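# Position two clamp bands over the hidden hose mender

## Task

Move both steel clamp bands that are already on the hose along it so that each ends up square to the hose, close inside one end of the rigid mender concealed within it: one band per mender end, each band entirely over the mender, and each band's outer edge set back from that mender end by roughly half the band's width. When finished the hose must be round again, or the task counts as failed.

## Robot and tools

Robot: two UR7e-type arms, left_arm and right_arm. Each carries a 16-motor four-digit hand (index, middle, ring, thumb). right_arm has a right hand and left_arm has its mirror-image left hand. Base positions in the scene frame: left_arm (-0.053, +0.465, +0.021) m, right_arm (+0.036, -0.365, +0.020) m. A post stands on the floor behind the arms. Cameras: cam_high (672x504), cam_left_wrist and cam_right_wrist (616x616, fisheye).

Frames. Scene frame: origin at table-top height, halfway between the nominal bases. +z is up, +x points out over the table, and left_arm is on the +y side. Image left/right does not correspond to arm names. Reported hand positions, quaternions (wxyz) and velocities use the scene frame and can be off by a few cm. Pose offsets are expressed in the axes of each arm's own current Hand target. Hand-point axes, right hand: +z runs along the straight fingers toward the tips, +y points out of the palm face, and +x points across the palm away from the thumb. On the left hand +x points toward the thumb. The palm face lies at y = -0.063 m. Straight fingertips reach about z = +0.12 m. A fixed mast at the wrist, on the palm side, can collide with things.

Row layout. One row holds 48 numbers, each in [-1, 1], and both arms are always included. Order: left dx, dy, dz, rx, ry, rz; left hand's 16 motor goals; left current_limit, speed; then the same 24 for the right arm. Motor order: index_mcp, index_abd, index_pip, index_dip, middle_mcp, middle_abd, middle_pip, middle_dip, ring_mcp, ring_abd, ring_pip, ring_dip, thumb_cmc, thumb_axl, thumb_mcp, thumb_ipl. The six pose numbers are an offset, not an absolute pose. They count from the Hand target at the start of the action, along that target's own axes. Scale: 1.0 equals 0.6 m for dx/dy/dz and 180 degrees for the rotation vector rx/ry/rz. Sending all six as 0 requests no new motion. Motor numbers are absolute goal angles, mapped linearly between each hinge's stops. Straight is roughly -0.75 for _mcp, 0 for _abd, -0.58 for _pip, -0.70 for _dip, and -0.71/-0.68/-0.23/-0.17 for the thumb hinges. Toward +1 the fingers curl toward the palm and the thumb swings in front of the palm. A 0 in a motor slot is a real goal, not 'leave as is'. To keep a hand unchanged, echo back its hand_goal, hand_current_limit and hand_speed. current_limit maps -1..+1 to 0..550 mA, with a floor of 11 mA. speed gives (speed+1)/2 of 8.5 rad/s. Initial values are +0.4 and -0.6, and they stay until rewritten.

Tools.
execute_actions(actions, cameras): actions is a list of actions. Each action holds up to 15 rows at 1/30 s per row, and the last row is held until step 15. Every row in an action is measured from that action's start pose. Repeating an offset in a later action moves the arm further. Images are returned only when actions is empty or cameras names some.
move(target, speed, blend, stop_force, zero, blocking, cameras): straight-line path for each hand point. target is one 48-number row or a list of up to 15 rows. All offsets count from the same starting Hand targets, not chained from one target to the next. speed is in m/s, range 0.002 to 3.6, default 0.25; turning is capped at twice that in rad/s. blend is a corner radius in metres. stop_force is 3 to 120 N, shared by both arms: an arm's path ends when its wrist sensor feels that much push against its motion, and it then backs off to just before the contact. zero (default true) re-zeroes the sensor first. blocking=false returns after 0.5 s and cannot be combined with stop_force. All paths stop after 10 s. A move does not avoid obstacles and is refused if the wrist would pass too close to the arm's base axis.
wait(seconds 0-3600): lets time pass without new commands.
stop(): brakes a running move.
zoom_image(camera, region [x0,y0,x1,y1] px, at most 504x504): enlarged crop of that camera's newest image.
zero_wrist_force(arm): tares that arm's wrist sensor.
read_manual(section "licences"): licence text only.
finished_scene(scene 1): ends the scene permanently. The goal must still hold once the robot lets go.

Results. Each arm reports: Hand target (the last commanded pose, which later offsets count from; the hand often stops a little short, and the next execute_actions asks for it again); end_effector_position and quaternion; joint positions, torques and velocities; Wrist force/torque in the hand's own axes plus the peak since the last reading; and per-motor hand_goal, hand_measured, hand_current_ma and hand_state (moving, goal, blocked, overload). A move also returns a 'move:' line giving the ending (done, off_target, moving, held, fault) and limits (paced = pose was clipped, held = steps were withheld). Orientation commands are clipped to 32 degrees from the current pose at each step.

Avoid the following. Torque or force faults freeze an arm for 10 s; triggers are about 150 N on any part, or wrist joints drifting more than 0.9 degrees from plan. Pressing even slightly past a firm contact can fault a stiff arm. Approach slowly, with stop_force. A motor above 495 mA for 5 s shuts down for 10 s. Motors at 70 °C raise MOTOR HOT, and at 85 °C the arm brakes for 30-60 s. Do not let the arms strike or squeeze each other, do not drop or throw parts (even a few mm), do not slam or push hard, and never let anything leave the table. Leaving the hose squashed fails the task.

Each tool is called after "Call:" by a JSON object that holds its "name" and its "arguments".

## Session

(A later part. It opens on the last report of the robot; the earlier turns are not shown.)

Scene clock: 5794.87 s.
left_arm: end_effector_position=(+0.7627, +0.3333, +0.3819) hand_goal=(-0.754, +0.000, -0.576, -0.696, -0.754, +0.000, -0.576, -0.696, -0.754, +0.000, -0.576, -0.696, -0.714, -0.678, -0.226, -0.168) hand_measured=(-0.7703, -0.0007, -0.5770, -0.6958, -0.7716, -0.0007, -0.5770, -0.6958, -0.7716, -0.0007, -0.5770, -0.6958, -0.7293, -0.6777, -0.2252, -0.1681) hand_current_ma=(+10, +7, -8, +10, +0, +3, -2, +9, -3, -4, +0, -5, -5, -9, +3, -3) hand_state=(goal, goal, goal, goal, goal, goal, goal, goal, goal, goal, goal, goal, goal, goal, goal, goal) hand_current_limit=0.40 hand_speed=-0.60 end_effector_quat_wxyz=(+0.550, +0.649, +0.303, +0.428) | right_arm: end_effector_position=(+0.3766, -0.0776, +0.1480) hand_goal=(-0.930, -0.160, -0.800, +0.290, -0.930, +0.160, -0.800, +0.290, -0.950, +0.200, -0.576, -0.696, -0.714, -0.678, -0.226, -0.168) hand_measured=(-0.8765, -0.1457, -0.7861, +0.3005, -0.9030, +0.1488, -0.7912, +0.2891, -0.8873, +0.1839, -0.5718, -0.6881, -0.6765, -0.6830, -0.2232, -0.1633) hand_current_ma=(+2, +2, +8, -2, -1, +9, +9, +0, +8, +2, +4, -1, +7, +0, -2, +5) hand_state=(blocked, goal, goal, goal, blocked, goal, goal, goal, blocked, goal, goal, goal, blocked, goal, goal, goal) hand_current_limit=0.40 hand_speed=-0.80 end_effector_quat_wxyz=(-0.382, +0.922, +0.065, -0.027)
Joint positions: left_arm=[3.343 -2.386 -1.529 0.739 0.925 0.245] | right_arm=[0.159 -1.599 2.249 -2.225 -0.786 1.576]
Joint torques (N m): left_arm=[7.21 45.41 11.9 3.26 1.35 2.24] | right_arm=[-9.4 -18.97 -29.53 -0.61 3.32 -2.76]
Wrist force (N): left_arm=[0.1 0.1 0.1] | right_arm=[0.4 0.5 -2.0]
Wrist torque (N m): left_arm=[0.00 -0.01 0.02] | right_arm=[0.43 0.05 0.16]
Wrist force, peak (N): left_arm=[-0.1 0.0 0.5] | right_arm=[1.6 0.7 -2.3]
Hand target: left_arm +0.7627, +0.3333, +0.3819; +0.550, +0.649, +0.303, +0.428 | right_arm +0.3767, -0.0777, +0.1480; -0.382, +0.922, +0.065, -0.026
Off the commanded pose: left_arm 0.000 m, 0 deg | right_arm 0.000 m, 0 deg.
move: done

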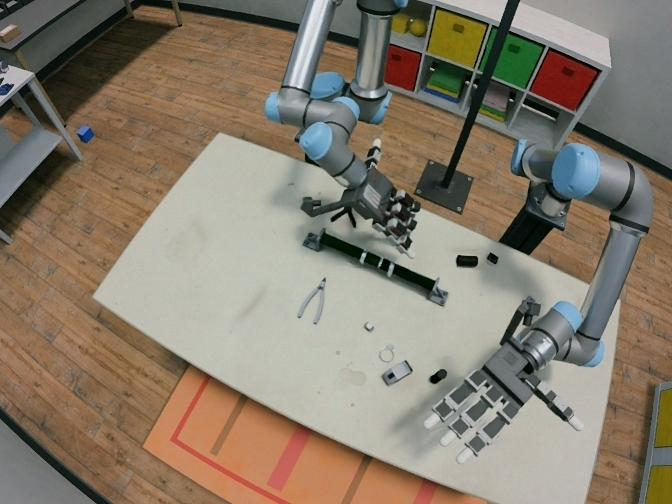

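Call:
{"name": "move", "arguments": {"target": [[0,0,0,0,0,0,-0.754,0,-0.576,-0.696,-0.754,0,-0.576,-0.696,-0.754,0,-0.576,-0.696,-0.714,-0.678,-0.226,-0.168,0.4,-0.6,-0.06602,-0.12462,0.00205,0,0.38498,0.38498,-0.137,-0.002,-0.576,-0.696,-0.754,0,-0.576,-0.696,-0.754,0,-0.576,-0.696,-0.714,-0.678,-0.226,-0.168,0.4,-0.6],[0,0,0,0,0,0,-0.754,0,-0.576,-0.696,-0.754,0,-0.576,-0.696,-0.754,0,-0.576,-0.696,-0.714,-0.678,-0.226,-0.168,0.4,-0.6,0.07512,-0.1101,0.08180,0,0.38498,0.38498,-0.137,-0.002,-0.576,-0.696,-0.754,0,-0.576,-0.696,-0.754,0,-0.576,-0.696,-0.714,-0.678,-0.226,-0.168,0.4,-0.6]], "speed": [0.35,0.1], "cameras": ["cam_high"]}}

Scene clock: 5851.93 s.
left_arm: end_effector_position=(+0.7627, +0.3333, +0.3819) hand_goal=(-0.754, +0.000, -0.576, -0.696, -0.754, +0.000, -0.576, -0.696, -0.754, +0.000, -0.576, -0.696, -0.714, -0.678, -0.226, -0.168) hand_measured=(-0.7691, +0.0008, -0.5770, -0.6958, -0.7716, -0.0007, -0.5770, -0.6958, -0.7716, -0.0007, -0.5770, -0.6958, -0.7293, -0.6777, -0.2262, -0.1672) hand_current_ma=(+4, +7, -7, +6, -2, +3, -1, +11, +0, -8, +5, -5, -9, -6, +6, -4) hand_state=(goal, goal, goal, goal, goal, goal, goal, goal, goal, goal, goal, goal, goal, goal, goal, goal) hand_current_limit=0.40 hand_speed=-0.60 end_effector_quat_wxyz=(+0.550, +0.649, +0.303, +0.428) | right_arm: end_effector_position=(+0.4100, +0.0092, +0.1601) hand_goal=(-0.138, -0.002, -0.576, -0.696, -0.754, +0.000, -0.576, -0.696, -0.754, +0.000, -0.576, -0.696, -0.714, -0.678, -0.226, -0.168) hand_measured=(-0.1300, -0.0080, -0.5718, -0.6945, -0.7281, -0.0007, -0.5705, -0.6920, -0.7257, +0.0037, -0.5705, -0.6881, -0.6765, -0.6830, -0.2232, -0.1633) hand_current_ma=(-7, +1, +5, -3, -6, +8, +5, +2, -4, +8, +8, -1, +9, -2, -2, +11) hand_state=(goal, goal, goal, goal, blocked, goal, goal, goal, blocked, goal, goal, goal, blocked, goal, goal, goal) hand_current_limit=0.40 hand_speed=-0.60 end_effector_quat_wxyz=(-0.271, +0.653, -0.653, +0.271)
Joint positions: left_arm=[3.343 -2.386 -1.529 0.739 0.925 0.245] | right_arm=[0.624 -1.396 2.199 -3.061 -1.987 3.599]
Joint torques (N m): left_arm=[7.26 45.54 11.94 3.31 1.43 2.28] | right_arm=[9.85 -23.93 -5.57 -1.11 -2.64 2.47]
Wrist force (N): left_arm=[-0.1 0.0 0.2] | right_arm=[0.5 0.7 -2.0]
Wrist torque (N m): left_arm=[-0.02 0.01 0.00] | right_arm=[0.52 0.02 0.23]
Wrist force, peak (N): left_arm=[0.0 -0.4 0.3] | right_arm=[0.8 0.8 -2.8]
Hand target: left_arm +0.7627, +0.3333, +0.3819; +0.550, +0.649, +0.303, +0.428 | right_arm +0.4099, +0.0092, +0.1600; -0.271, +0.653, -0.653, +0.271
Off the commanded pose: left_arm 0.000 m, 0 deg | right_arm 0.000 m, 0 deg.
move: done

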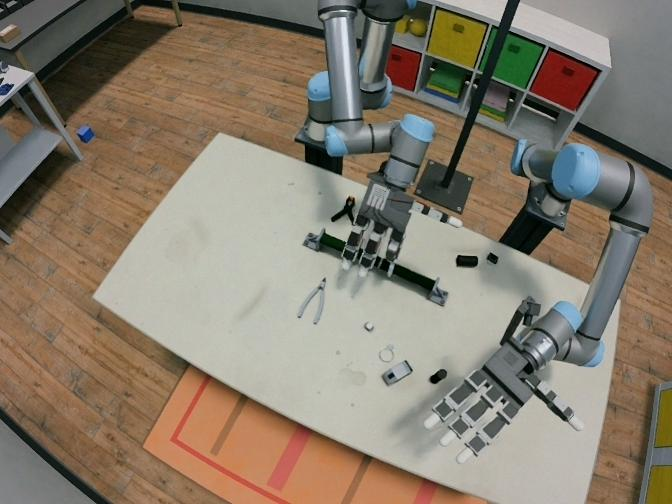

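Call:
{"name": "move", "arguments": {"target": [[0,0,0,0,0,0,-0.754,0,-0.576,-0.696,-0.754,0,-0.576,-0.696,-0.754,0,-0.576,-0.696,-0.714,-0.678,-0.226,-0.168,0.4,-0.6,0,0.018856,0.018856,0,0,0,-0.137,-0.002,-0.576,-0.696,-0.754,0,-0.576,-0.696,-0.754,0,-0.576,-0.696,-0.714,-0.678,-0.226,-0.168,0.4,-0.6]], "speed": 0.06}}

Call:
{"name": "move", "arguments": {"target": [[0,0,0,0,0,0,-0.754,0,-0.576,-0.696,-0.754,0,-0.576,-0.696,-0.754,0,-0.576,-0.696,-0.714,-0.678,-0.226,-0.168,0.4,-0.6,0,0.00825,0.00825,0,0,0,-0.137,-0.002,-0.576,-0.696,-0.754,0,-0.576,-0.696,-0.754,0,-0.576,-0.696,-0.714,-0.678,-0.226,-0.168,0.4,-0.6]], "speed": 0.004, "stop_force": 3}}

Scene clock: 5865.83 s.
left_arm: end_effector_position=(+0.7627, +0.3333, +0.3819) hand_goal=(-0.754, +0.000, -0.576, -0.696, -0.754, +0.000, -0.576, -0.696, -0.754, +0.000, -0.576, -0.696, -0.714, -0.678, -0.226, -0.168) hand_measured=(-0.7691, -0.0007, -0.5770, -0.6958, -0.7716, +0.0008, -0.5770, -0.6958, -0.7703, +0.0008, -0.5770, -0.6958, -0.7293, -0.6777, -0.2262, -0.1672) hand_current_ma=(+8, +6, -5, +7, -5, +5, +0, +10, -2, -4, +3, -4, -8, -7, +2, -4) hand_state=(goal, goal, goal, goal, goal, goal, goal, goal, goal, goal, goal, goal, goal, goal, goal, goal) hand_current_limit=0.40 hand_speed=-0.60 end_effector_quat_wxyz=(+0.550, +0.649, +0.303, +0.428) | right_arm: end_effector_position=(+0.4098, +0.0092, +0.1438) hand_goal=(-0.138, -0.002, -0.576, -0.696, -0.754, +0.000, -0.576, -0.696, -0.754, +0.000, -0.576, -0.696, -0.714, -0.678, -0.226, -0.168) hand_measured=(-0.1300, -0.0065, -0.5731, -0.6932, -0.7281, -0.0007, -0.5718, -0.6932, -0.7269, +0.0052, -0.5705, -0.6881, -0.6753, -0.6830, -0.2232, -0.1633) hand_current_ma=(-10, +2, +6, -8, -5, +8, +6, +2, -5, +7, +6, +0, +5, -4, -7, +5) hand_state=(goal, goal, goal, goal, blocked, goal, goal, goal, blocked, goal, goal, goal, blocked, goal, goal, goal) hand_current_limit=0.40 hand_speed=-0.60 end_effector_quat_wxyz=(-0.271, +0.653, -0.653, +0.271)
Joint positions: left_arm=[3.343 -2.386 -1.529 0.739 0.925 0.245] | right_arm=[0.624 -1.362 2.214 -3.111 -1.987 3.599]
Joint torques (N m): left_arm=[7.37 45.51 12.36 3.29 1.39 2.16] | right_arm=[3.8 -33.47 -29.19 -1.07 -2.11 0.64]
Wrist force (N): left_arm=[0.2 -0.1 0.2] | right_arm=[0.4 0.5 -1.9]
Wrist torque (N m): left_arm=[-0.05 -0.02 0.03] | right_arm=[0.48 0.04 0.19]
Wrist force, peak (N): left_arm=[-0.1 -0.1 0.5] | right_arm=[0.5 0.0 -2.4]
Hand target: left_arm +0.7627, +0.3333, +0.3819; +0.550, +0.649, +0.303, +0.428 | right_arm +0.4099, +0.0092, +0.1440; -0.271, +0.653, -0.653, +0.271
Off the commanded pose: left_arm 0.000 m, 0 deg | right_arm 0.000 m, 0 deg.
move: done

Scene clock: 5868.43 s.
left_arm: end_effector_position=(+0.7627, +0.3333, +0.3819) hand_goal=(-0.754, +0.000, -0.576, -0.696, -0.754, +0.000, -0.576, -0.696, -0.754, +0.000, -0.576, -0.696, -0.714, -0.678, -0.226, -0.168) hand_measured=(-0.7703, -0.0007, -0.5770, -0.6958, -0.7716, +0.0008, -0.5770, -0.6958, -0.7716, +0.0008, -0.5770, -0.6958, -0.7293, -0.6767, -0.2262, -0.1681) hand_current_ma=(+7, +9, -5, +10, -4, +5, -1, +11, -2, -4, -2, -3, -9, -9, +8, -9) hand_state=(goal, goal, goal, goal, goal, goal, goal, goal, goal, goal, goal, goal, goal, goal, goal, goal) hand_current_limit=0.40 hand_speed=-0.60 end_effector_quat_wxyz=(+0.550, +0.649, +0.303, +0.428) | right_arm: end_effector_position=(+0.4100, +0.0092, +0.1392) hand_goal=(-0.138, -0.002, -0.576, -0.696, -0.754, +0.000, -0.576, -0.696, -0.754, +0.000, -0.576, -0.696, -0.714, -0.678, -0.226, -0.168) hand_measured=(-0.1288, -0.0051, -0.5718, -0.6945, -0.7281, -0.0007, -0.5705, -0.6932, -0.7257, +0.0037, -0.5718, -0.6881, -0.6765, -0.6841, -0.2232, -0.1633) hand_current_ma=(-7, +1, +3, +1, -4, +10, +6, +5, -5, +3, +7, -1, +7, +1, -2, +7) hand_state=(goal, goal, goal, goal, blocked, goal, goal, goal, blocked, goal, goal, goal, blocked, goal, goal, goal) hand_current_limit=0.40 hand_speed=-0.60 end_effector_quat_wxyz=(-0.271, +0.653, -0.653, +0.271)
Joint positions: left_arm=[3.343 -2.386 -1.529 0.739 0.925 0.245] | right_arm=[0.624 -1.351 2.218 -3.126 -1.987 3.599]
Joint torques (N m): left_arm=[8.11 45.83 11.84 3.37 1.39 2.24] | right_arm=[-4.28 -32.97 -29.11 -0.48 -0.29 -2.69]
Wrist force (N): left_arm=[-0.1 -0.2 0.1] | right_arm=[0.5 -1.9 -4.9]
Wrist torque (N m): left_arm=[-0.06 0.02 0.01] | right_arm=[0.58 0.03 0.23]
Wrist force, peak (N): left_arm=[0.4 0.0 0.2] | right_arm=[0.5 -2.8 -5.9]
Hand target: left_arm +0.7627, +0.3333, +0.3819; +0.550, +0.649, +0.303, +0.428 | right_arm +0.4100, +0.0092, +0.1392; -0.271, +0.653, -0.653, +0.271 (not the last commanded pose)
Off the commanded pose: left_arm 0.000 m, 0 deg | right_arm 0.002 m, 0 deg.
move: contact (right_arm)

Call:
{"name": "move", "arguments": {"target": [[0,0,0,0,0,0,-0.754,0,-0.576,-0.696,-0.754,0,-0.576,-0.696,-0.754,0,-0.576,-0.696,-0.714,-0.678,-0.226,-0.168,0.4,-0.6,0,-0.00589,-0.00589,0,0,0,-0.137,-0.002,-0.576,-0.696,-0.754,0,-0.576,-0.696,-0.754,0,-0.576,-0.696,-0.714,-0.678,-0.226,-0.168,0.4,-0.6],[0,0,0,0,0,0,-0.754,0,-0.576,-0.696,-0.754,0,-0.576,-0.696,-0.754,0,-0.576,-0.696,-0.714,-0.678,-0.226,-0.168,0.4,-0.6,-0.02617,-0.00589,-0.00589,0,0,0,-0.137,-0.002,-0.576,-0.696,-0.754,0,-0.576,-0.696,-0.754,0,-0.576,-0.696,-0.714,-0.678,-0.226,-0.168,0.4,-0.6]], "speed": 0.05}}

Call:
{"name": "move", "arguments": {"target": [[0,0,0,0,0,0,-0.754,0,-0.576,-0.696,-0.754,0,-0.576,-0.696,-0.754,0,-0.576,-0.696,-0.714,-0.678,-0.226,-0.168,0.4,-0.6,0,0.00943,0.00943,0,0,0,-0.137,-0.002,-0.576,-0.696,-0.754,0,-0.576,-0.696,-0.754,0,-0.576,-0.696,-0.714,-0.678,-0.226,-0.168,0.4,-0.6]], "speed": 0.004, "stop_force": 3}}

Scene clock: 5882.47 s.
left_arm: end_effector_position=(+0.7627, +0.3333, +0.3819) hand_goal=(-0.754, +0.000, -0.576, -0.696, -0.754, +0.000, -0.576, -0.696, -0.754, +0.000, -0.576, -0.696, -0.714, -0.678, -0.226, -0.168) hand_measured=(-0.7703, -0.0007, -0.5770, -0.6958, -0.7716, +0.0008, -0.5770, -0.6958, -0.7703, +0.0008, -0.5757, -0.6958, -0.7293, -0.6777, -0.2252, -0.1672) hand_current_ma=(+7, +12, -3, +7, -4, +6, -2, +16, -1, -6, +6, -3, -10, -9, +1, -2) hand_state=(goal, goal, goal, goal, goal, goal, goal, goal, goal, goal, goal, goal, goal, goal, goal, goal) hand_current_limit=0.40 hand_speed=-0.60 end_effector_quat_wxyz=(+0.550, +0.649, +0.303, +0.428) | right_arm: end_effector_position=(+0.4100, +0.0250, +0.1442) hand_goal=(-0.138, -0.002, -0.576, -0.696, -0.754, +0.000, -0.576, -0.696, -0.754, +0.000, -0.576, -0.696, -0.714, -0.678, -0.226, -0.168) hand_measured=(-0.1300, -0.0051, -0.5718, -0.6945, -0.7281, -0.0007, -0.5705, -0.6932, -0.7269, +0.0037, -0.5705, -0.6881, -0.6765, -0.6841, -0.2242, -0.1633) hand_current_ma=(-9, +0, +5, -2, +0, +4, +10, +1, -5, +5, +4, -3, +9, +0, -1, +4) hand_state=(goal, goal, goal, goal, blocked, goal, goal, goal, blocked, goal, goal, goal, blocked, goal, goal, goal) hand_current_limit=0.40 hand_speed=-0.60 end_effector_quat_wxyz=(-0.271, +0.653, -0.653, +0.271) end_effector_velocity=(-0.001, -0.002, -0.001) end_effector_angular_velocity=(-0.002, +0.001, +0.003)
Joint positions: left_arm=[3.343 -2.386 -1.529 0.739 0.925 0.245] | right_arm=[0.654 -1.34 2.18 -3.089 -2.006 3.624]
Joint velocities: left_arm=[within noise] | right_arm=[-0.002 -0.001 0.005 -0.003 0.002 -0.005]
Joint torques (N m): left_arm=[7.8 45.58 12.3 3.32 1.41 2.19] | right_arm=[-8.15 -35.45 -5.35 -4.27 1.79 -3.02]
Wrist force (N): left_arm=[0.1 0.0 0.1] | right_arm=[0.3 0.5 -2.1]
Wrist torque (N m): left_arm=[-0.03 -0.01 0.01] | right_arm=[0.50 0.04 0.12]
Wrist force, peak (N): left_arm=[0.4 -0.1 0.3] | right_arm=[0.6 -2.1 -5.3]
Hand target: left_arm +0.7627, +0.3333, +0.3819; +0.550, +0.649, +0.303, +0.428 | right_arm +0.4099, +0.0250, +0.1442; -0.271, +0.653, -0.653, +0.271
Off the commanded pose: left_arm 0.000 m, 0 deg | right_arm 0.000 m, 0 deg.
move: done

Scene clock: 5885.00 s.
left_arm: end_effector_position=(+0.7627, +0.3333, +0.3819) hand_goal=(-0.754, +0.000, -0.576, -0.696, -0.754, +0.000, -0.576, -0.696, -0.754, +0.000, -0.576, -0.696, -0.714, -0.678, -0.226, -0.168) hand_measured=(-0.7703, -0.0007, -0.5770, -0.6958, -0.7716, -0.0007, -0.5757, -0.6958, -0.7703, -0.0007, -0.5770, -0.6958, -0.7293, -0.6767, -0.2262, -0.1681) hand_current_ma=(+10, +7, -6, +7, -4, +3, -2, +8, -1, -3, +1, -7, -7, -10, +5, -3) hand_state=(goal, goal, goal, goal, goal, goal, goal, goal, goal, goal, goal, goal, goal, goal, goal, goal) hand_current_limit=0.40 hand_speed=-0.60 end_effector_quat_wxyz=(+0.550, +0.649, +0.303, +0.428) | right_arm: end_effector_position=(+0.4100, +0.0250, +0.1397) hand_goal=(-0.138, -0.002, -0.576, -0.696, -0.754, +0.000, -0.576, -0.696, -0.754, +0.000, -0.576, -0.696, -0.714, -0.678, -0.226, -0.168) hand_measured=(-0.1300, -0.0095, -0.5731, -0.6945, -0.7281, -0.0007, -0.5718, -0.6920, -0.7269, +0.0052, -0.5718, -0.6881, -0.6765, -0.6841, -0.2232, -0.1633) hand_current_ma=(-6, +0, +3, -4, -2, +6, +7, +3, -4, +8, +1, -2, +5, +2, -5, +4) hand_state=(goal, goal, goal, goal, blocked, goal, goal, goal, blocked, goal, goal, goal, blocked, goal, goal, goal) hand_current_limit=0.40 hand_speed=-0.60 end_effector_quat_wxyz=(-0.271, +0.653, -0.653, +0.271)
Joint positions: left_arm=[3.343 -2.386 -1.529 0.739 0.925 0.245] | right_arm=[0.654 -1.33 2.185 -3.103 -2.006 3.624]
Joint torques (N m): left_arm=[7.67 45.99 11.84 3.34 1.46 2.12] | right_arm=[-8.99 -33.86 -28.27 -0.93 1.45 -2.75]
Wrist force (N): left_arm=[0.0 0.3 0.2] | right_arm=[0.0 -1.3 -3.7]
Wrist torque (N m): left_arm=[0.02 0.00 0.00] | right_arm=[0.53 0.01 0.20]
Wrist force, peak (N): left_arm=[0.0 -0.2 0.4] | right_arm=[0.0 -2.4 -5.1]
Hand target: left_arm +0.7627, +0.3333, +0.3819; +0.550, +0.649, +0.303, +0.428 | right_arm +0.4100, +0.0250, +0.1397; -0.271, +0.653, -0.653, +0.271 (not the last commanded pose)
Off the commanded pose: left_arm 0.000 m, 0 deg | right_arm 0.004 m, 0 deg.
move: contact (right_arm)

Call:
{"name": "move", "arguments": {"target": [[0,0,0,0,0,0,-0.754,0,-0.576,-0.696,-0.754,0,-0.576,-0.696,-0.754,0,-0.576,-0.696,-0.714,-0.678,-0.226,-0.168,0.4,-0.6,0,-0.03536,-0.03536,0,0,0,-0.137,-0.002,-0.576,-0.696,-0.754,0,-0.576,-0.696,-0.754,0,-0.576,-0.696,-0.714,-0.678,-0.226,-0.168,0.4,-0.6],[0,0,0,0,0,0,-0.754,0,-0.576,-0.696,-0.754,0,-0.576,-0.696,-0.754,0,-0.576,-0.696,-0.714,-0.678,-0.226,-0.168,0.4,-0.6,0.14167,-0.02392,-0.1182,0,-0.38302,-0.38302,-0.137,-0.002,-0.576,-0.696,-0.754,0,-0.576,-0.696,-0.754,0,-0.576,-0.696,-0.714,-0.678,-0.226,-0.168,0.4,-0.6],[0,0,0,0,0,0,-0.754,0,-0.576,-0.696,-0.754,0,-0.576,-0.696,-0.754,0,-0.576,-0.696,-0.714,-0.678,-0.226,-0.168,0.4,-0.6,0.14167,-0.02392,-0.1182,0,-0.38302,-0.38302,-1.0,-0.16,-0.8,0.29,-1.0,0.16,-0.8,0.29,-0.95,0.2,-0.576,-0.696,-0.714,-0.678,-0.226,-0.168,0.4,-0.6],[0,0,0,0,0,0,-0.754,0,-0.576,-0.696,-0.754,0,-0.576,-0.696,-0.754,0,-0.576,-0.696,-0.714,-0.678,-0.226,-0.168,0.4,-0.6,0.14167,-0.02392,-0.1182,0,-0.38302,-0.38302,-0.88,-0.16,-0.8,0.29,-0.88,0.16,-0.8,0.29,-0.95,0.2,-0.576,-0.696,-0.714,-0.678,-0.226,-0.168,0.4,-0.8]], "speed": [0.06,0.35,0.35,0.35], "cameras": ["cam_high"]}}

Scene clock: 6054.70 s.
left_arm: end_effector_position=(+0.7627, +0.3333, +0.3819) hand_goal=(-0.754, +0.000, -0.576, -0.696, -0.754, +0.000, -0.576, -0.696, -0.754, +0.000, -0.576, -0.696, -0.714, -0.678, -0.226, -0.168) hand_measured=(-0.7703, +0.0008, -0.5770, -0.6958, -0.7716, -0.0007, -0.5770, -0.6958, -0.7716, +0.0008, -0.5770, -0.6958, -0.7293, -0.6767, -0.2262, -0.1681) hand_current_ma=(+9, +3, -2, +4, -7, +4, -4, +4, +1, +1, +5, -7, -9, -5, -1, -4) hand_state=(goal, goal, goal, goal, goal, goal, goal, goal, goal, goal, goal, goal, goal, goal, goal, goal) hand_current_limit=0.40 hand_speed=-0.60 end_effector_quat_wxyz=(+0.550, +0.649, +0.303, +0.428) | right_arm: end_effector_position=(+0.3699, -0.0600, +0.2000) hand_goal=(-0.880, -0.160, -0.800, +0.290, -0.880, +0.160, -0.800, +0.290, -0.950, +0.200, -0.576, -0.696, -0.714, -0.678, -0.226, -0.168) hand_measured=(-0.8548, -0.1472, -0.7912, +0.2878, -0.8584, +0.1517, -0.7874, +0.2878, -0.8922, +0.1913, -0.5718, -0.6894, -0.6765, -0.6841, -0.2232, -0.1633) hand_current_ma=(-2, -3, +9, -6, -4, +1, +8, +4, +8, +3, +5, +1, +8, +0, -1, +7) hand_state=(blocked, goal, goal, goal, blocked, goal, goal, goal, blocked, goal, goal, goal, blocked, goal, goal, goal) hand_current_limit=0.40 hand_speed=-0.80 end_effector_quat_wxyz=(-0.382, +0.922, +0.061, -0.025)
Joint positions: left_arm=[3.343 -2.386 -1.529 0.739 0.925 0.245] | right_arm=[0.205 -1.669 2.172 -2.132 -0.787 1.653]
Joint torques (N m): left_arm=[7.34 45.77 12.3 3.32 1.38 2.2] | right_arm=[8.65 -20.62 -7.25 -0.81 -0.7 -2.7]
Wrist force (N): left_arm=[-0.1 -0.2 0.2] | right_arm=[0.3 0.8 -2.1]
Wrist torque (N m): left_arm=[-0.05 0.01 0.00] | right_arm=[0.47 0.05 0.15]
Wrist force, peak (N): left_arm=[-0.1 -0.2 0.5] | right_arm=[0.1 -1.5 -4.7]
Hand target: left_arm +0.7627, +0.3333, +0.3819; +0.550, +0.649, +0.303, +0.428 | right_arm +0.3699, -0.0600, +0.2000; -0.382, +0.922, +0.061, -0.025
Off the commanded pose: left_arm 0.000 m, 0 deg | right_arm 0.000 m, 0 deg.
move: done

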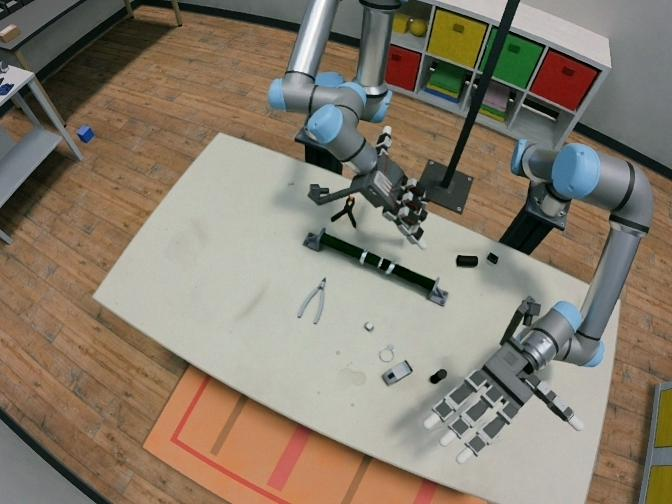

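Call:
{"name": "move", "arguments": {"target": [[0,0,0,0,0,0,-0.754,0,-0.576,-0.696,-0.754,0,-0.576,-0.696,-0.754,0,-0.576,-0.696,-0.714,-0.678,-0.226,-0.168,0.4,-0.6,0,0,0,0,0,0,-1.0,-0.16,-0.8,0.29,-1.0,0.16,-0.8,0.29,-0.95,0.2,-0.576,-0.696,-0.714,-0.678,-0.226,-0.168,0.4,-0.6],[0,0,0,0,0,0,-0.754,0,-0.576,-0.696,-0.754,0,-0.576,-0.696,-0.754,0,-0.576,-0.696,-0.714,-0.678,-0.226,-0.168,0.4,-0.6,0,0,0,0,0,0,-0.908,-0.16,-0.8,0.29,-0.906,0.16,-0.8,0.29,-0.95,0.2,-0.576,-0.696,-0.714,-0.678,-0.226,-0.168,0.4,-0.8]], "speed": 0.1}}

Scene clock: 6071.47 s.
left_arm: end_effector_position=(+0.7627, +0.3333, +0.3819) hand_goal=(-0.754, +0.000, -0.576, -0.696, -0.754, +0.000, -0.576, -0.696, -0.754, +0.000, -0.576, -0.696, -0.714, -0.678, -0.226, -0.168) hand_measured=(-0.7703, -0.0007, -0.5770, -0.6958, -0.7716, -0.0007, -0.5770, -0.6958, -0.7716, -0.0007, -0.5770, -0.6971, -0.7293, -0.6777, -0.2252, -0.1681) hand_current_ma=(+12, +8, -4, +6, -4, +5, -4, +15, +6, -4, +2, -2, -7, -9, +4, -2) hand_state=(goal, goal, goal, goal, goal, goal, goal, goal, goal, goal, goal, goal, goal, goal, goal, goal) hand_current_limit=0.40 hand_speed=-0.60 end_effector_quat_wxyz=(+0.550, +0.649, +0.303, +0.428) | right_arm: end_effector_position=(+0.3699, -0.0600, +0.2000) hand_goal=(-0.908, -0.160, -0.800, +0.290, -0.906, +0.160, -0.800, +0.290, -0.950, +0.200, -0.576, -0.696, -0.714, -0.678, -0.226, -0.168) hand_measured=(-0.8825, -0.1487, -0.7900, +0.2878, -0.8849, +0.1532, -0.7874, +0.2878, -0.8934, +0.1898, -0.5718, -0.6894, -0.6765, -0.6841, -0.2232, -0.1633) hand_current_ma=(-3, +2, +5, -1, -1, +5, +6, +3, +10, +2, +5, +2, +11, +0, -5, +8) hand_state=(blocked, goal, goal, goal, blocked, goal, goal, goal, blocked, goal, goal, goal, blocked, goal, goal, goal) hand_current_limit=0.40 hand_speed=-0.80 end_effector_quat_wxyz=(-0.382, +0.922, +0.061, -0.025)
Joint positions: left_arm=[3.343 -2.386 -1.529 0.739 0.925 0.245] | right_arm=[0.205 -1.669 2.172 -2.132 -0.787 1.653]
Joint torques (N m): left_arm=[7.39 45.11 11.96 3.28 1.39 2.19] | right_arm=[9.7 -22.15 -9.27 -1.12 -0.3 -2.76]
Wrist force (N): left_arm=[-0.1 0.1 0.1] | right_arm=[0.5 0.6 -1.9]
Wrist torque (N m): left_arm=[0.00 0.01 0.00] | right_arm=[0.43 0.02 0.16]
Wrist force, peak (N): left_arm=[-0.3 -0.2 0.4] | right_arm=[0.4 0.9 -2.3]
Hand target: left_arm +0.7627, +0.3333, +0.3819; +0.550, +0.649, +0.303, +0.428 | right_arm +0.3699, -0.0600, +0.2000; -0.382, +0.922, +0.061, -0.025
Off the commanded pose: left_arm 0.000 m, 0 deg | right_arm 0.000 m, 0 deg.
move: done

Call:
{"name": "move", "arguments": {"target": [[0,0,0,0,0,0,-0.754,0,-0.576,-0.696,-0.754,0,-0.576,-0.696,-0.754,0,-0.576,-0.696,-0.714,-0.678,-0.226,-0.168,0.4,-0.6,0.15484,0.09362,0.02895,0,0,0,-0.908,-0.16,-0.8,0.29,-0.906,0.16,-0.8,0.29,-0.95,0.2,-0.576,-0.696,-0.714,-0.678,-0.226,-0.168,0.4,-0.8],[0,0,0,0,0,0,-0.754,0,-0.576,-0.696,-0.754,0,-0.576,-0.696,-0.754,0,-0.576,-0.696,-0.714,-0.678,-0.226,-0.168,0.4,-0.6,0.15484,0.17612,0.11145,0,0,0,-0.908,-0.16,-0.8,0.29,-0.906,0.16,-0.8,0.29,-0.95,0.2,-0.576,-0.696,-0.714,-0.678,-0.226,-0.168,0.4,-0.8],[0,0,0,0,0,0,-0.754,0,-0.576,-0.696,-0.754,0,-0.576,-0.696,-0.754,0,-0.576,-0.696,-0.714,-0.678,-0.226,-0.168,0.4,-0.6,0.15484,0.17612,0.11145,0,0,0,-0.908,0.3,-0.8,0.29,-0.906,-0.3,-0.8,0.29,-0.95,0.2,-0.576,-0.696,-0.714,-0.678,-0.226,-0.168,0.4,-0.8]], "speed": [0.12,0.04,0.04], "cameras": ["cam_high"]}}

Call:
{"name": "zoom_image", "arguments": {"camera": "cam_high", "region": [345, 225, 415, 285]}}

Scene clock: 6097.93 s.
left_arm: end_effector_position=(+0.7627, +0.3333, +0.3819) hand_goal=(-0.754, +0.000, -0.576, -0.696, -0.754, +0.000, -0.576, -0.696, -0.754, +0.000, -0.576, -0.696, -0.714, -0.678, -0.226, -0.168) hand_measured=(-0.7703, +0.0008, -0.5757, -0.6958, -0.7716, -0.0007, -0.5770, -0.6958, -0.7716, +0.0008, -0.5770, -0.6958, -0.7293, -0.6777, -0.2262, -0.1681) hand_current_ma=(+13, +9, -7, +7, -7, +1, +2, +8, -1, -3, +4, -3, -3, -7, +4, -3) hand_state=(goal, goal, goal, goal, goal, goal, goal, goal, goal, goal, goal, goal, goal, goal, goal, goal) hand_current_limit=0.40 hand_speed=-0.60 end_effector_quat_wxyz=(+0.550, +0.649, +0.303, +0.428) | right_arm: end_effector_position=(+0.4657, -0.0751, +0.0781) hand_goal=(-0.908, +0.300, -0.800, +0.290, -0.906, -0.300, -0.800, +0.290, -0.950, +0.200, -0.576, -0.696, -0.714, -0.678, -0.226, -0.168) hand_measured=(-0.8825, -0.0520, -0.7900, +0.2878, -0.8861, +0.0374, -0.7861, +0.2878, -0.8934, +0.1913, -0.5705, -0.6881, -0.6765, -0.6830, -0.2232, -0.1633) hand_current_ma=(-6, -93, +8, -7, -1, +92, +5, +2, +5, +4, +7, -1, +9, +1, -6, +5) hand_state=(blocked, moving, goal, goal, blocked, moving, goal, goal, blocked, goal, goal, goal, blocked, goal, goal, goal) hand_current_limit=0.40 hand_speed=-0.80 end_effector_quat_wxyz=(-0.382, +0.922, +0.061, -0.025)
Joint positions: left_arm=[3.343 -2.386 -1.529 0.739 0.925 0.245] | right_arm=[0.138 -1.285 2.113 -2.391 -0.786 1.558]
Joint torques (N m): left_arm=[7.55 45.85 12.05 3.32 1.35 2.17] | right_arm=[4.89 -37.4 -28.95 -0.72 -0.5 2.88]
Wrist force (N): left_arm=[-0.1 0.0 0.1] | right_arm=[1.0 1.0 -2.0]
Wrist torque (N m): left_arm=[-0.04 0.02 0.00] | right_arm=[0.48 0.04 0.21]
Wrist force, peak (N): left_arm=[0.2 -0.4 0.3] | right_arm=[1.5 1.6 -1.7]
Hand target: left_arm +0.7627, +0.3333, +0.3819; +0.550, +0.649, +0.303, +0.428 | right_arm +0.4657, -0.0751, +0.0781; -0.382, +0.922, +0.061, -0.025
Off the commanded pose: left_arm 0.000 m, 0 deg | right_arm 0.000 m, 0 deg.
move: done

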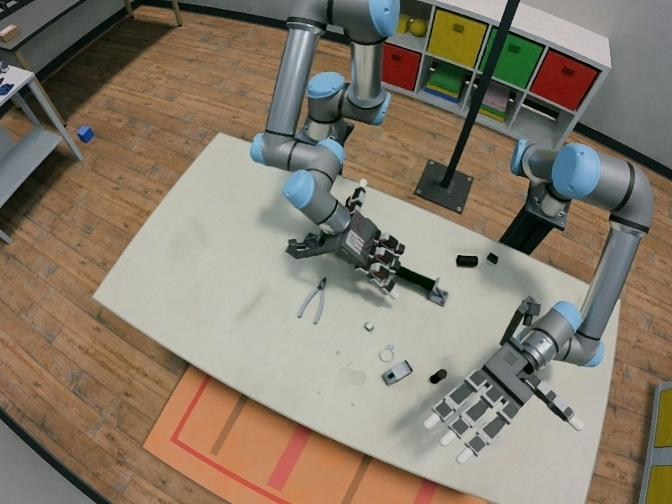

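Scaled by 7.200 from the camera's image (finer frame: 960x720).

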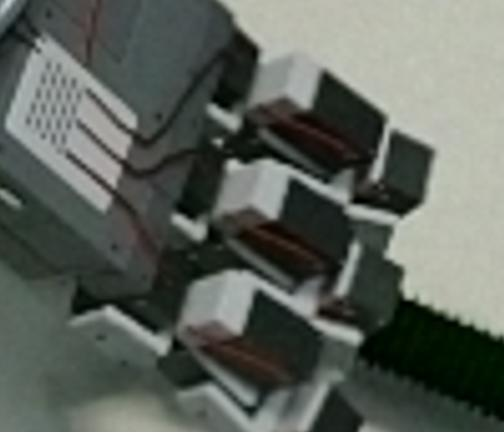

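Call:
{"name": "move", "arguments": {"target": [[0,0,0,0,0,0,-0.754,0,-0.576,-0.696,-0.754,0,-0.576,-0.696,-0.754,0,-0.576,-0.696,-0.714,-0.678,-0.226,-0.168,0.4,-0.6,-0.008907,0.001033,-0.001033,0,0.009821,0.009821,-0.908,0.3,-0.8,0.29,-0.906,-0.3,-0.8,0.29,-0.95,0.2,-0.576,-0.696,-0.714,-0.678,-0.226,-0.168,0.4,-0.8],[0,0,0,0,0,0,-0.754,0,-0.576,-0.696,-0.754,0,-0.576,-0.696,-0.754,0,-0.576,-0.696,-0.714,-0.678,-0.226,-0.168,0.4,-0.6,-0.017787,0.001798,-0.001798,0,0.019642,0.019642,-0.908,0.3,-0.8,0.29,-0.906,-0.3,-0.8,0.29,-0.95,0.2,-0.576,-0.696,-0.714,-0.678,-0.226,-0.168,0.4,-0.8],[0,0,0,0,0,0,-0.754,0,-0.576,-0.696,-0.754,0,-0.576,-0.696,-0.754,0,-0.576,-0.696,-0.714,-0.678,-0.226,-0.168,0.4,-0.6,-0.026658,0.002415,-0.002415,0,0.029463,0.029463,-0.908,0.3,-0.8,0.29,-0.906,-0.3,-0.8,0.29,-0.95,0.2,-0.576,-0.696,-0.714,-0.678,-0.226,-0.168,0.4,-0.8]], "speed": 0.02, "blend": [0.0005,0.0005,0], "cameras": ["cam_high"]}}

Call:
{"name": "zoom_image", "arguments": {"camera": "cam_high", "region": [345, 225, 415, 285]}}

Scene clock: 6138.73 s.
left_arm: end_effector_position=(+0.7627, +0.3333, +0.3819) hand_goal=(-0.754, +0.000, -0.576, -0.696, -0.754, +0.000, -0.576, -0.696, -0.754, +0.000, -0.576, -0.696, -0.714, -0.678, -0.226, -0.168) hand_measured=(-0.7691, +0.0008, -0.5770, -0.6958, -0.7716, -0.0007, -0.5770, -0.6958, -0.7703, -0.0007, -0.5770, -0.6958, -0.7293, -0.6767, -0.2262, -0.1681) hand_current_ma=(+9, +7, -5, +6, +0, +4, +2, +14, +2, -2, +1, -8, -6, -9, +2, -3) hand_state=(goal, goal, goal, goal, goal, goal, goal, goal, goal, goal, goal, goal, goal, goal, goal, goal) hand_current_limit=0.40 hand_speed=-0.60 end_effector_quat_wxyz=(+0.550, +0.649, +0.303, +0.428) | right_arm: end_effector_position=(+0.4501, -0.0793, +0.0780) hand_goal=(-0.908, +0.300, -0.800, +0.290, -0.906, -0.300, -0.800, +0.290, -0.950, +0.200, -0.576, -0.696, -0.714, -0.678, -0.226, -0.168) hand_measured=(-0.8789, -0.0520, -0.7912, +0.2878, -0.8849, +0.0345, -0.7925, +0.2878, -0.8934, +0.1898, -0.5718, -0.6881, -0.6765, -0.6841, -0.2232, -0.1633) hand_current_ma=(+0, -142, +8, -2, -3, +138, +5, -1, +6, +1, +4, +0, +7, +3, -10, +9) hand_state=(blocked, blocked, goal, goal, blocked, blocked, goal, goal, blocked, goal, goal, goal, blocked, goal, goal, goal) hand_current_limit=0.40 hand_speed=-0.80 end_effector_quat_wxyz=(-0.383, +0.924, +0.000, +0.000)
Joint positions: left_arm=[3.343 -2.386 -1.529 0.739 0.925 0.245] | right_arm=[0.128 -1.315 2.203 -2.572 -0.792 1.729]
Joint torques (N m): left_arm=[7.49 45.43 11.59 3.24 1.43 2.18] | right_arm=[-6.7 -29.6 -18.37 -0.98 -0.39 -2.29]
Wrist force (N): left_arm=[-0.2 0.2 0.5] | right_arm=[0.9 0.8 -2.1]
Wrist torque (N m): left_arm=[-0.04 0.03 -0.01] | right_arm=[0.47 0.01 0.17]
Wrist force, peak (N): left_arm=[0.3 -0.4 0.2] | right_arm=[1.3 1.2 -2.0]
Hand target: left_arm +0.7627, +0.3333, +0.3819; +0.550, +0.649, +0.303, +0.428 | right_arm +0.4501, -0.0792, +0.0781; -0.383, +0.924, +0.000, +0.000
Off the commanded pose: left_arm 0.000 m, 0 deg | right_arm 0.000 m, 0 deg.
move: done

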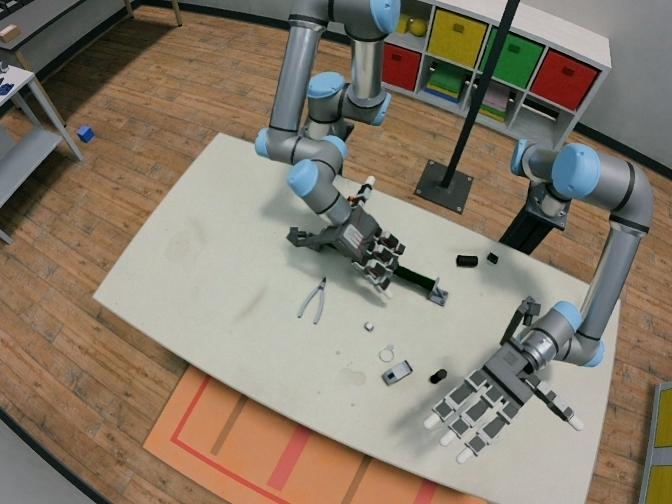

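Scaled by 7.200 from the camera's image (finer frame: 960x720).

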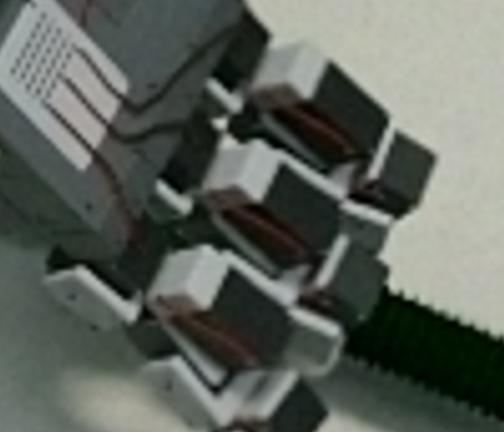

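Call:
{"name": "move", "arguments": {"target": [[0,0,0,0,0,0,-0.754,0,-0.576,-0.696,-0.754,0,-0.576,-0.696,-0.754,0,-0.576,-0.696,-0.714,-0.678,-0.226,-0.168,0.4,-0.6,0,0,0,0,0,0,-0.908,-0.16,-0.8,0.29,-0.906,0.16,-0.8,0.29,-0.95,0.2,-0.576,-0.696,-0.714,-0.678,-0.226,-0.168,0.4,-0.8],[0,0,0,0,0,0,-0.754,0,-0.576,-0.696,-0.754,0,-0.576,-0.696,-0.754,0,-0.576,-0.696,-0.714,-0.678,-0.226,-0.168,0.4,-0.6,0,-0.0825,-0.0825,0,0,0,-0.908,-0.16,-0.8,0.29,-0.906,0.16,-0.8,0.29,-0.95,0.2,-0.576,-0.696,-0.714,-0.678,-0.226,-0.168,0.4,-0.8],[0,0,0,0,0,0,-0.754,0,-0.576,-0.696,-0.754,0,-0.576,-0.696,-0.754,0,-0.576,-0.696,-0.714,-0.678,-0.226,-0.168,0.4,-0.6,-0.1333,-0.0825,-0.0825,0,0,0,-0.908,-0.16,-0.8,0.29,-0.906,0.16,-0.8,0.29,-0.95,0.2,-0.576,-0.696,-0.714,-0.678,-0.226,-0.168,0.4,-0.8]], "speed": [0.04,0.05,0.12], "cameras": ["cam_high"]}}

Call:
{"name": "zoom_image", "arguments": {"camera": "cam_high", "region": [345, 225, 415, 285]}}

Call:
{"name": "zoom_image", "arguments": {"camera": "cam_high", "region": [380, 256, 400, 276]}}

Scene clock: 6157.07 s.
left_arm: end_effector_position=(+0.7627, +0.3333, +0.3819) hand_goal=(-0.754, +0.000, -0.576, -0.696, -0.754, +0.000, -0.576, -0.696, -0.754, +0.000, -0.576, -0.696, -0.714, -0.678, -0.226, -0.168) hand_measured=(-0.7691, -0.0007, -0.5770, -0.6958, -0.7716, +0.0008, -0.5770, -0.6958, -0.7703, +0.0008, -0.5770, -0.6958, -0.7293, -0.6777, -0.2262, -0.1681) hand_current_ma=(+10, +7, -5, +7, -5, +4, -5, +9, +0, -7, +2, -4, -11, -12, +2, -4) hand_state=(goal, goal, goal, goal, goal, goal, goal, goal, goal, goal, goal, goal, goal, goal, goal, goal) hand_current_limit=0.40 hand_speed=-0.60 end_effector_quat_wxyz=(+0.550, +0.649, +0.303, +0.428) | right_arm: end_effector_position=(+0.3701, -0.0792, +0.1480) hand_goal=(-0.908, -0.160, -0.800, +0.290, -0.906, +0.160, -0.800, +0.290, -0.950, +0.200, -0.576, -0.696, -0.714, -0.678, -0.226, -0.168) hand_measured=(-0.8801, -0.1457, -0.7900, +0.2878, -0.8849, +0.1488, -0.7925, +0.2878, -0.8934, +0.1898, -0.5705, -0.6881, -0.6765, -0.6830, -0.2232, -0.1633) hand_current_ma=(-4, +1, +9, -2, -1, +4, +7, +4, +7, +4, +4, +0, +11, +4, -1, +0) hand_state=(blocked, goal, goal, goal, blocked, goal, goal, goal, blocked, goal, goal, goal, blocked, goal, goal, goal) hand_current_limit=0.40 hand_speed=-0.80 end_effector_quat_wxyz=(-0.383, +0.924, +0.000, +0.000)
Joint positions: left_arm=[3.343 -2.386 -1.529 0.739 0.925 0.245] | right_arm=[0.152 -1.625 2.316 -2.397 -0.795 1.762]
Joint torques (N m): left_arm=[7.35 46.03 11.96 3.31 1.44 2.24] | right_arm=[-8.78 -16.99 -28.98 -0.71 0.41 -2.89]
Wrist force (N): left_arm=[-0.1 0.0 0.2] | right_arm=[0.3 0.4 -2.1]
Wrist torque (N m): left_arm=[-0.01 0.02 0.00] | right_arm=[0.39 0.08 0.16]
Wrist force, peak (N): left_arm=[0.3 -0.3 0.3] | right_arm=[1.8 0.6 -2.1]
Hand target: left_arm +0.7627, +0.3333, +0.3819; +0.550, +0.649, +0.303, +0.428 | right_arm +0.3701, -0.0793, +0.1480; -0.383, +0.924, +0.000, +0.000
Off the commanded pose: left_arm 0.000 m, 0 deg | right_arm 0.000 m, 0 deg.
move: done

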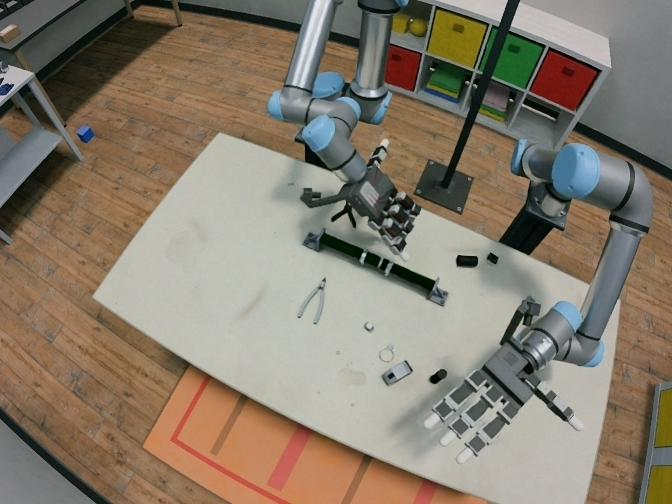

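Scaled by 7.200 from the camera's image (finer frame: 960x720).

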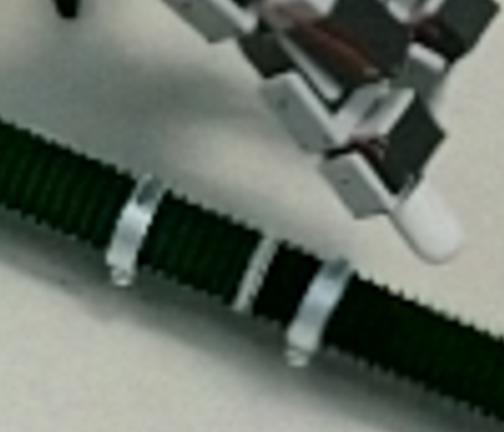

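Scaled by 25.200 from the camera's image (finer frame: 960x720).

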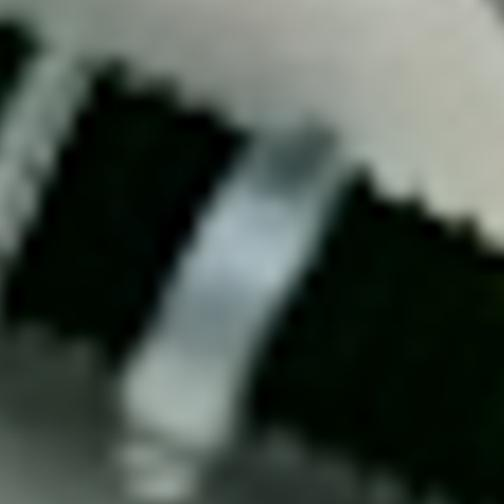

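Call:
{"name": "move", "arguments": {"target": [[0,0,0,0,0,0,-0.754,0,-0.576,-0.696,-0.754,0,-0.576,-0.696,-0.754,0,-0.576,-0.696,-0.714,-0.678,-0.226,-0.168,0.4,-0.6,0.11928,0.00119,-0.00119,0,0.015713,0.015713,-1.0,-0.16,-0.8,0.29,-1.0,0.16,-0.8,0.29,-0.95,0.2,-0.576,-0.696,-0.714,-0.678,-0.226,-0.168,0.4,-0.6],[0,0,0,0,0,0,-0.754,0,-0.576,-0.696,-0.754,0,-0.576,-0.696,-0.754,0,-0.576,-0.696,-0.714,-0.678,-0.226,-0.168,0.4,-0.6,0.11928,0.00119,-0.00119,0,0.015713,0.015713,-0.908,-0.16,-0.8,0.29,-0.906,0.16,-0.8,0.29,-0.95,0.2,-0.576,-0.696,-0.714,-0.678,-0.226,-0.168,0.4,-0.8],[0,0,0,0,0,0,-0.754,0,-0.576,-0.696,-0.754,0,-0.576,-0.696,-0.754,0,-0.576,-0.696,-0.714,-0.678,-0.226,-0.168,0.4,-0.6,0.11928,0.08368,0.0813,0,0.015713,0.015713,-0.908,-0.16,-0.8,0.29,-0.906,0.16,-0.8,0.29,-0.95,0.2,-0.576,-0.696,-0.714,-0.678,-0.226,-0.168,0.4,-0.8]], "speed": [0.12,0.12,0.04], "cameras": ["cam_high", "cam_right_wrist"]}}

Call:
{"name": "zoom_image", "arguments": {"camera": "cam_high", "region": [345, 225, 415, 285]}}

Scene clock: 6257.03 s.
left_arm: end_effector_position=(+0.7627, +0.3333, +0.3819) hand_goal=(-0.754, +0.000, -0.576, -0.696, -0.754, +0.000, -0.576, -0.696, -0.754, +0.000, -0.576, -0.696, -0.714, -0.678, -0.226, -0.168) hand_measured=(-0.7703, -0.0007, -0.5770, -0.6958, -0.7716, -0.0007, -0.5770, -0.6958, -0.7703, +0.0008, -0.5770, -0.6958, -0.7293, -0.6777, -0.2262, -0.1681) hand_current_ma=(+11, +9, -4, +9, -4, -1, +0, +10, -2, -4, +0, -3, -3, -6, +6, -7) hand_state=(goal, goal, goal, goal, goal, goal, goal, goal, goal, goal, goal, goal, goal, goal, goal, goal) hand_current_limit=0.40 hand_speed=-0.60 end_effector_quat_wxyz=(+0.550, +0.649, +0.303, +0.428) | right_arm: end_effector_position=(+0.4416, -0.0803, +0.0779) hand_goal=(-0.908, -0.160, -0.800, +0.290, -0.906, +0.160, -0.800, +0.290, -0.950, +0.200, -0.576, -0.696, -0.714, -0.678, -0.226, -0.168) hand_measured=(-0.8837, -0.1457, -0.7900, +0.2878, -0.8837, +0.1488, -0.7925, +0.2878, -0.8934, +0.1913, -0.5718, -0.6894, -0.6765, -0.6830, -0.2232, -0.1633) hand_current_ma=(-2, +2, +8, -5, -3, +5, +8, -2, +7, +0, +7, +0, +4, +2, -2, +6) hand_state=(blocked, goal, goal, goal, blocked, goal, goal, goal, blocked, goal, goal, goal, blocked, goal, goal, goal) hand_current_limit=0.40 hand_speed=-0.80 end_effector_quat_wxyz=(-0.382, +0.923, -0.032, +0.014) end_effector_velocity=(-0.001, +0.000, +0.001) end_effector_angular_velocity=(+0.000, +0.003, +0.001)
Joint positions: left_arm=[3.343 -2.386 -1.529 0.739 0.925 0.245] | right_arm=[0.127 -1.327 2.248 -2.67 -0.802 1.823]
Joint velocities: left_arm=[within noise] | right_arm=[0.001 -0.002 0 0.006 0 0]
Joint torques (N m): left_arm=[7.35 45.85 12.12 3.3 1.4 2.26] | right_arm=[-5.51 -34.2 -24.07 -0.9 3.33 0.39]
Wrist force (N): left_arm=[-0.1 -0.1 0.1] | right_arm=[0.4 0.7 -2.4]
Wrist torque (N m): left_arm=[-0.03 0.02 0.00] | right_arm=[0.46 0.05 0.26]
Wrist force, peak (N): left_arm=[0.0 -0.2 0.5] | right_arm=[1.7 0.9 -2.1]
Hand target: left_arm +0.7627, +0.3333, +0.3819; +0.550, +0.649, +0.303, +0.428 | right_arm +0.4417, -0.0803, +0.0781; -0.382, +0.923, -0.032, +0.014
Off the commanded pose: left_arm 0.000 m, 0 deg | right_arm 0.000 m, 0 deg.
move: done

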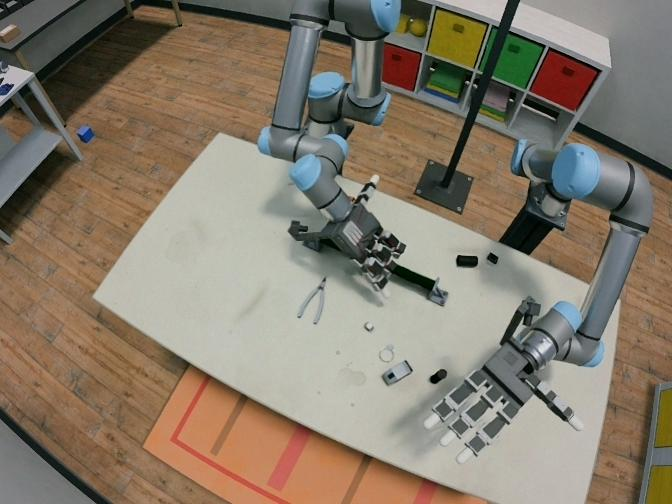

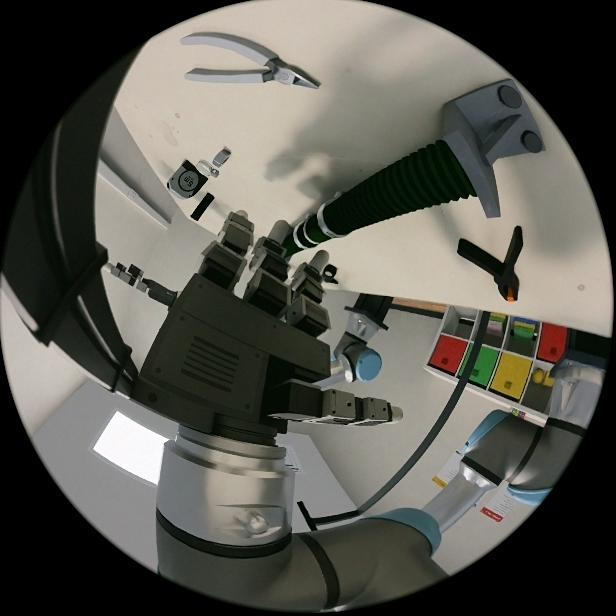

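Scaled by 7.200 from the camera's image (finer frame: 960x720).

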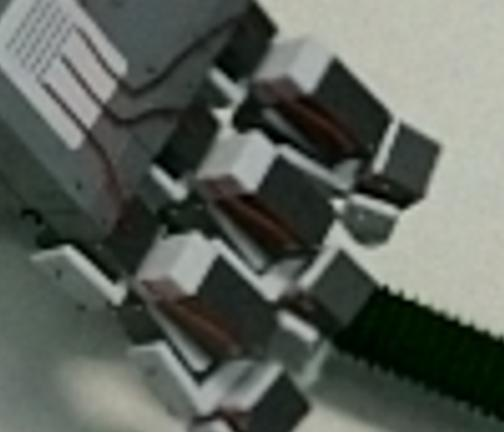

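Call:
{"name": "zoom_image", "arguments": {"camera": "cam_right_wrist", "region": [230, 180, 350, 300]}}

Scaled by 4.200 from the camera's image (finer frame: 880x880).

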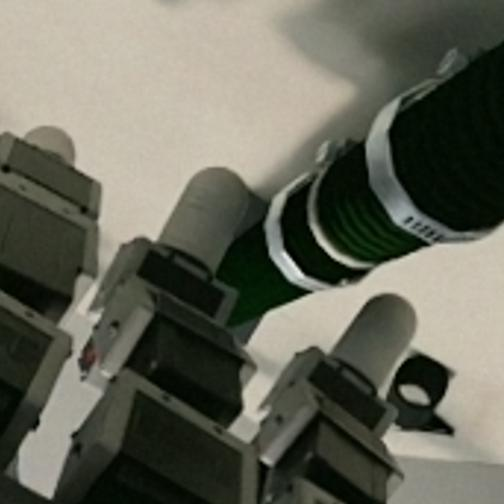

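Call:
{"name": "move", "arguments": {"target": [[0,0,0,0,0,0,-0.754,0,-0.576,-0.696,-0.754,0,-0.576,-0.696,-0.754,0,-0.576,-0.696,-0.714,-0.678,-0.226,-0.168,0.4,-0.6,0,0,0,0,0,0,-0.908,0.3,-0.8,0.29,-0.906,-0.3,-0.8,0.29,-0.95,0.2,-0.576,-0.696,-0.714,-0.678,-0.226,-0.168,0.4,-0.8]], "speed": 0.05, "cameras": ["cam_high", "cam_right_wrist"]}}

Call:
{"name": "zoom_image", "arguments": {"camera": "cam_right_wrist", "region": [230, 180, 350, 300]}}

Call:
{"name": "zoom_image", "arguments": {"camera": "cam_right_wrist", "region": [270, 210, 330, 270]}}

Scene clock: 6311.70 s.
left_arm: end_effector_position=(+0.7627, +0.3333, +0.3819) hand_goal=(-0.754, +0.000, -0.576, -0.696, -0.754, +0.000, -0.576, -0.696, -0.754, +0.000, -0.576, -0.696, -0.714, -0.678, -0.226, -0.168) hand_measured=(-0.7703, -0.0007, -0.5770, -0.6971, -0.7716, +0.0008, -0.5770, -0.6958, -0.7716, +0.0008, -0.5757, -0.6958, -0.7293, -0.6777, -0.2262, -0.1681) hand_current_ma=(+9, +9, -7, +9, -4, +2, +1, +9, -1, -4, +6, -8, -9, -11, +3, -3) hand_state=(goal, goal, goal, goal, goal, goal, goal, goal, goal, goal, goal, goal, goal, goal, goal, goal) hand_current_limit=0.40 hand_speed=-0.60 end_effector_quat_wxyz=(+0.550, +0.649, +0.303, +0.428) | right_arm: end_effector_position=(+0.4417, -0.0803, +0.0781) hand_goal=(-0.908, +0.300, -0.800, +0.290, -0.906, -0.300, -0.800, +0.290, -0.950, +0.200, -0.576, -0.696, -0.714, -0.678, -0.226, -0.168) hand_measured=(-0.8825, -0.0476, -0.7900, +0.2878, -0.8849, +0.0389, -0.7925, +0.2865, -0.8922, +0.1898, -0.5718, -0.6894, -0.6765, -0.6841, -0.2242, -0.1633) hand_current_ma=(-5, -92, +6, -6, -4, +92, +7, -2, +3, +3, +6, -2, +5, -5, -7, +7) hand_state=(blocked, moving, goal, goal, blocked, moving, goal, goal, blocked, goal, goal, goal, blocked, goal, goal, goal) hand_current_limit=0.40 hand_speed=-0.80 end_effector_quat_wxyz=(-0.382, +0.923, -0.032, +0.014)
Joint positions: left_arm=[3.343 -2.386 -1.529 0.739 0.925 0.245] | right_arm=[0.127 -1.327 2.247 -2.67 -0.802 1.823]
Joint torques (N m): left_arm=[7.35 45.4 12.15 3.27 1.36 2.15] | right_arm=[8.64 -34.66 -28.54 -2.92 -0.22 2.82]
Wrist force (N): left_arm=[0.0 0.0 0.1] | right_arm=[1.2 0.9 -2.2]
Wrist torque (N m): left_arm=[0.00 0.01 0.00] | right_arm=[0.48 0.04 0.31]
Wrist force, peak (N): left_arm=[0.3 0.4 0.2] | right_arm=[0.4 0.9 -2.4]
Hand target: left_arm +0.7627, +0.3333, +0.3819; +0.550, +0.649, +0.303, +0.428 | right_arm +0.4417, -0.0803, +0.0781; -0.382, +0.923, -0.032, +0.014
Off the commanded pose: left_arm 0.000 m, 0 deg | right_arm 0.000 m, 0 deg.
move: done

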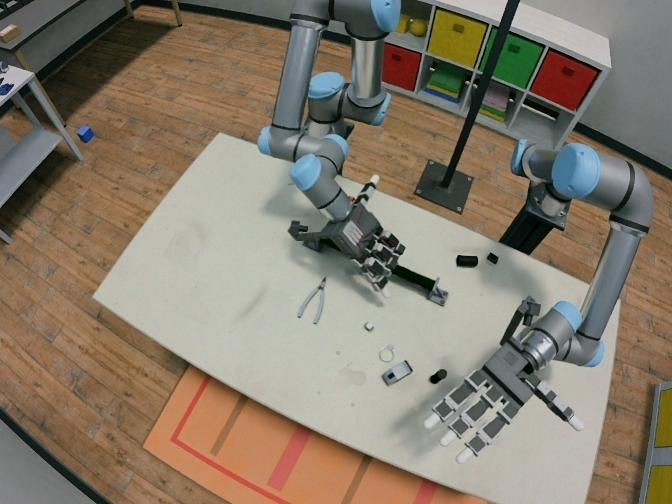

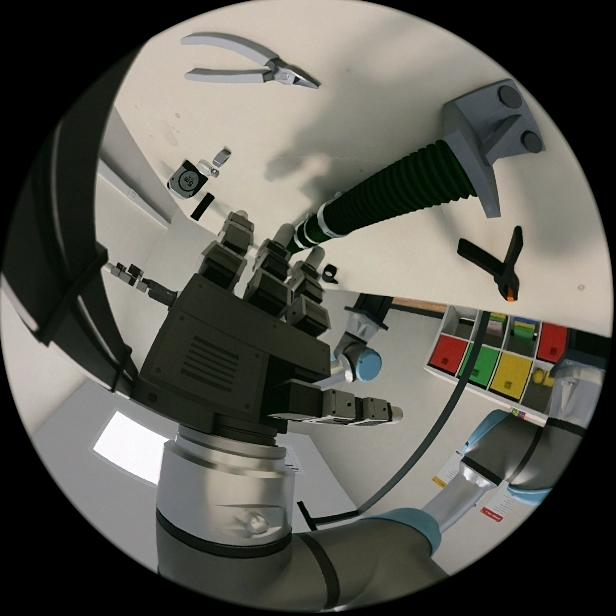

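Scaled by 4.200 from the camera's image (finer frame: 880x880).

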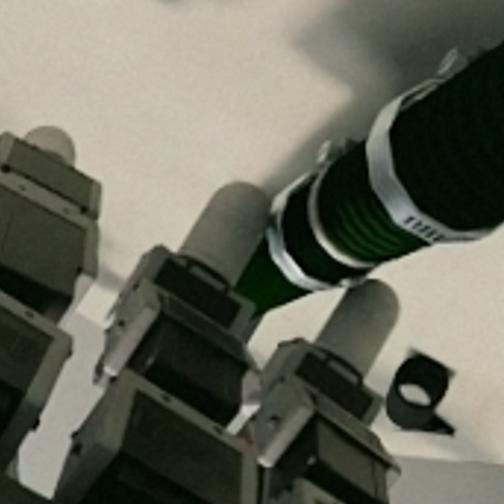

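Scaled by 8.400 from the camera's image (finer frame: 880x880).

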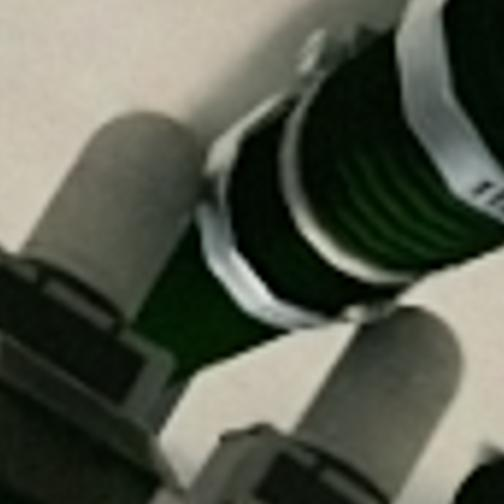

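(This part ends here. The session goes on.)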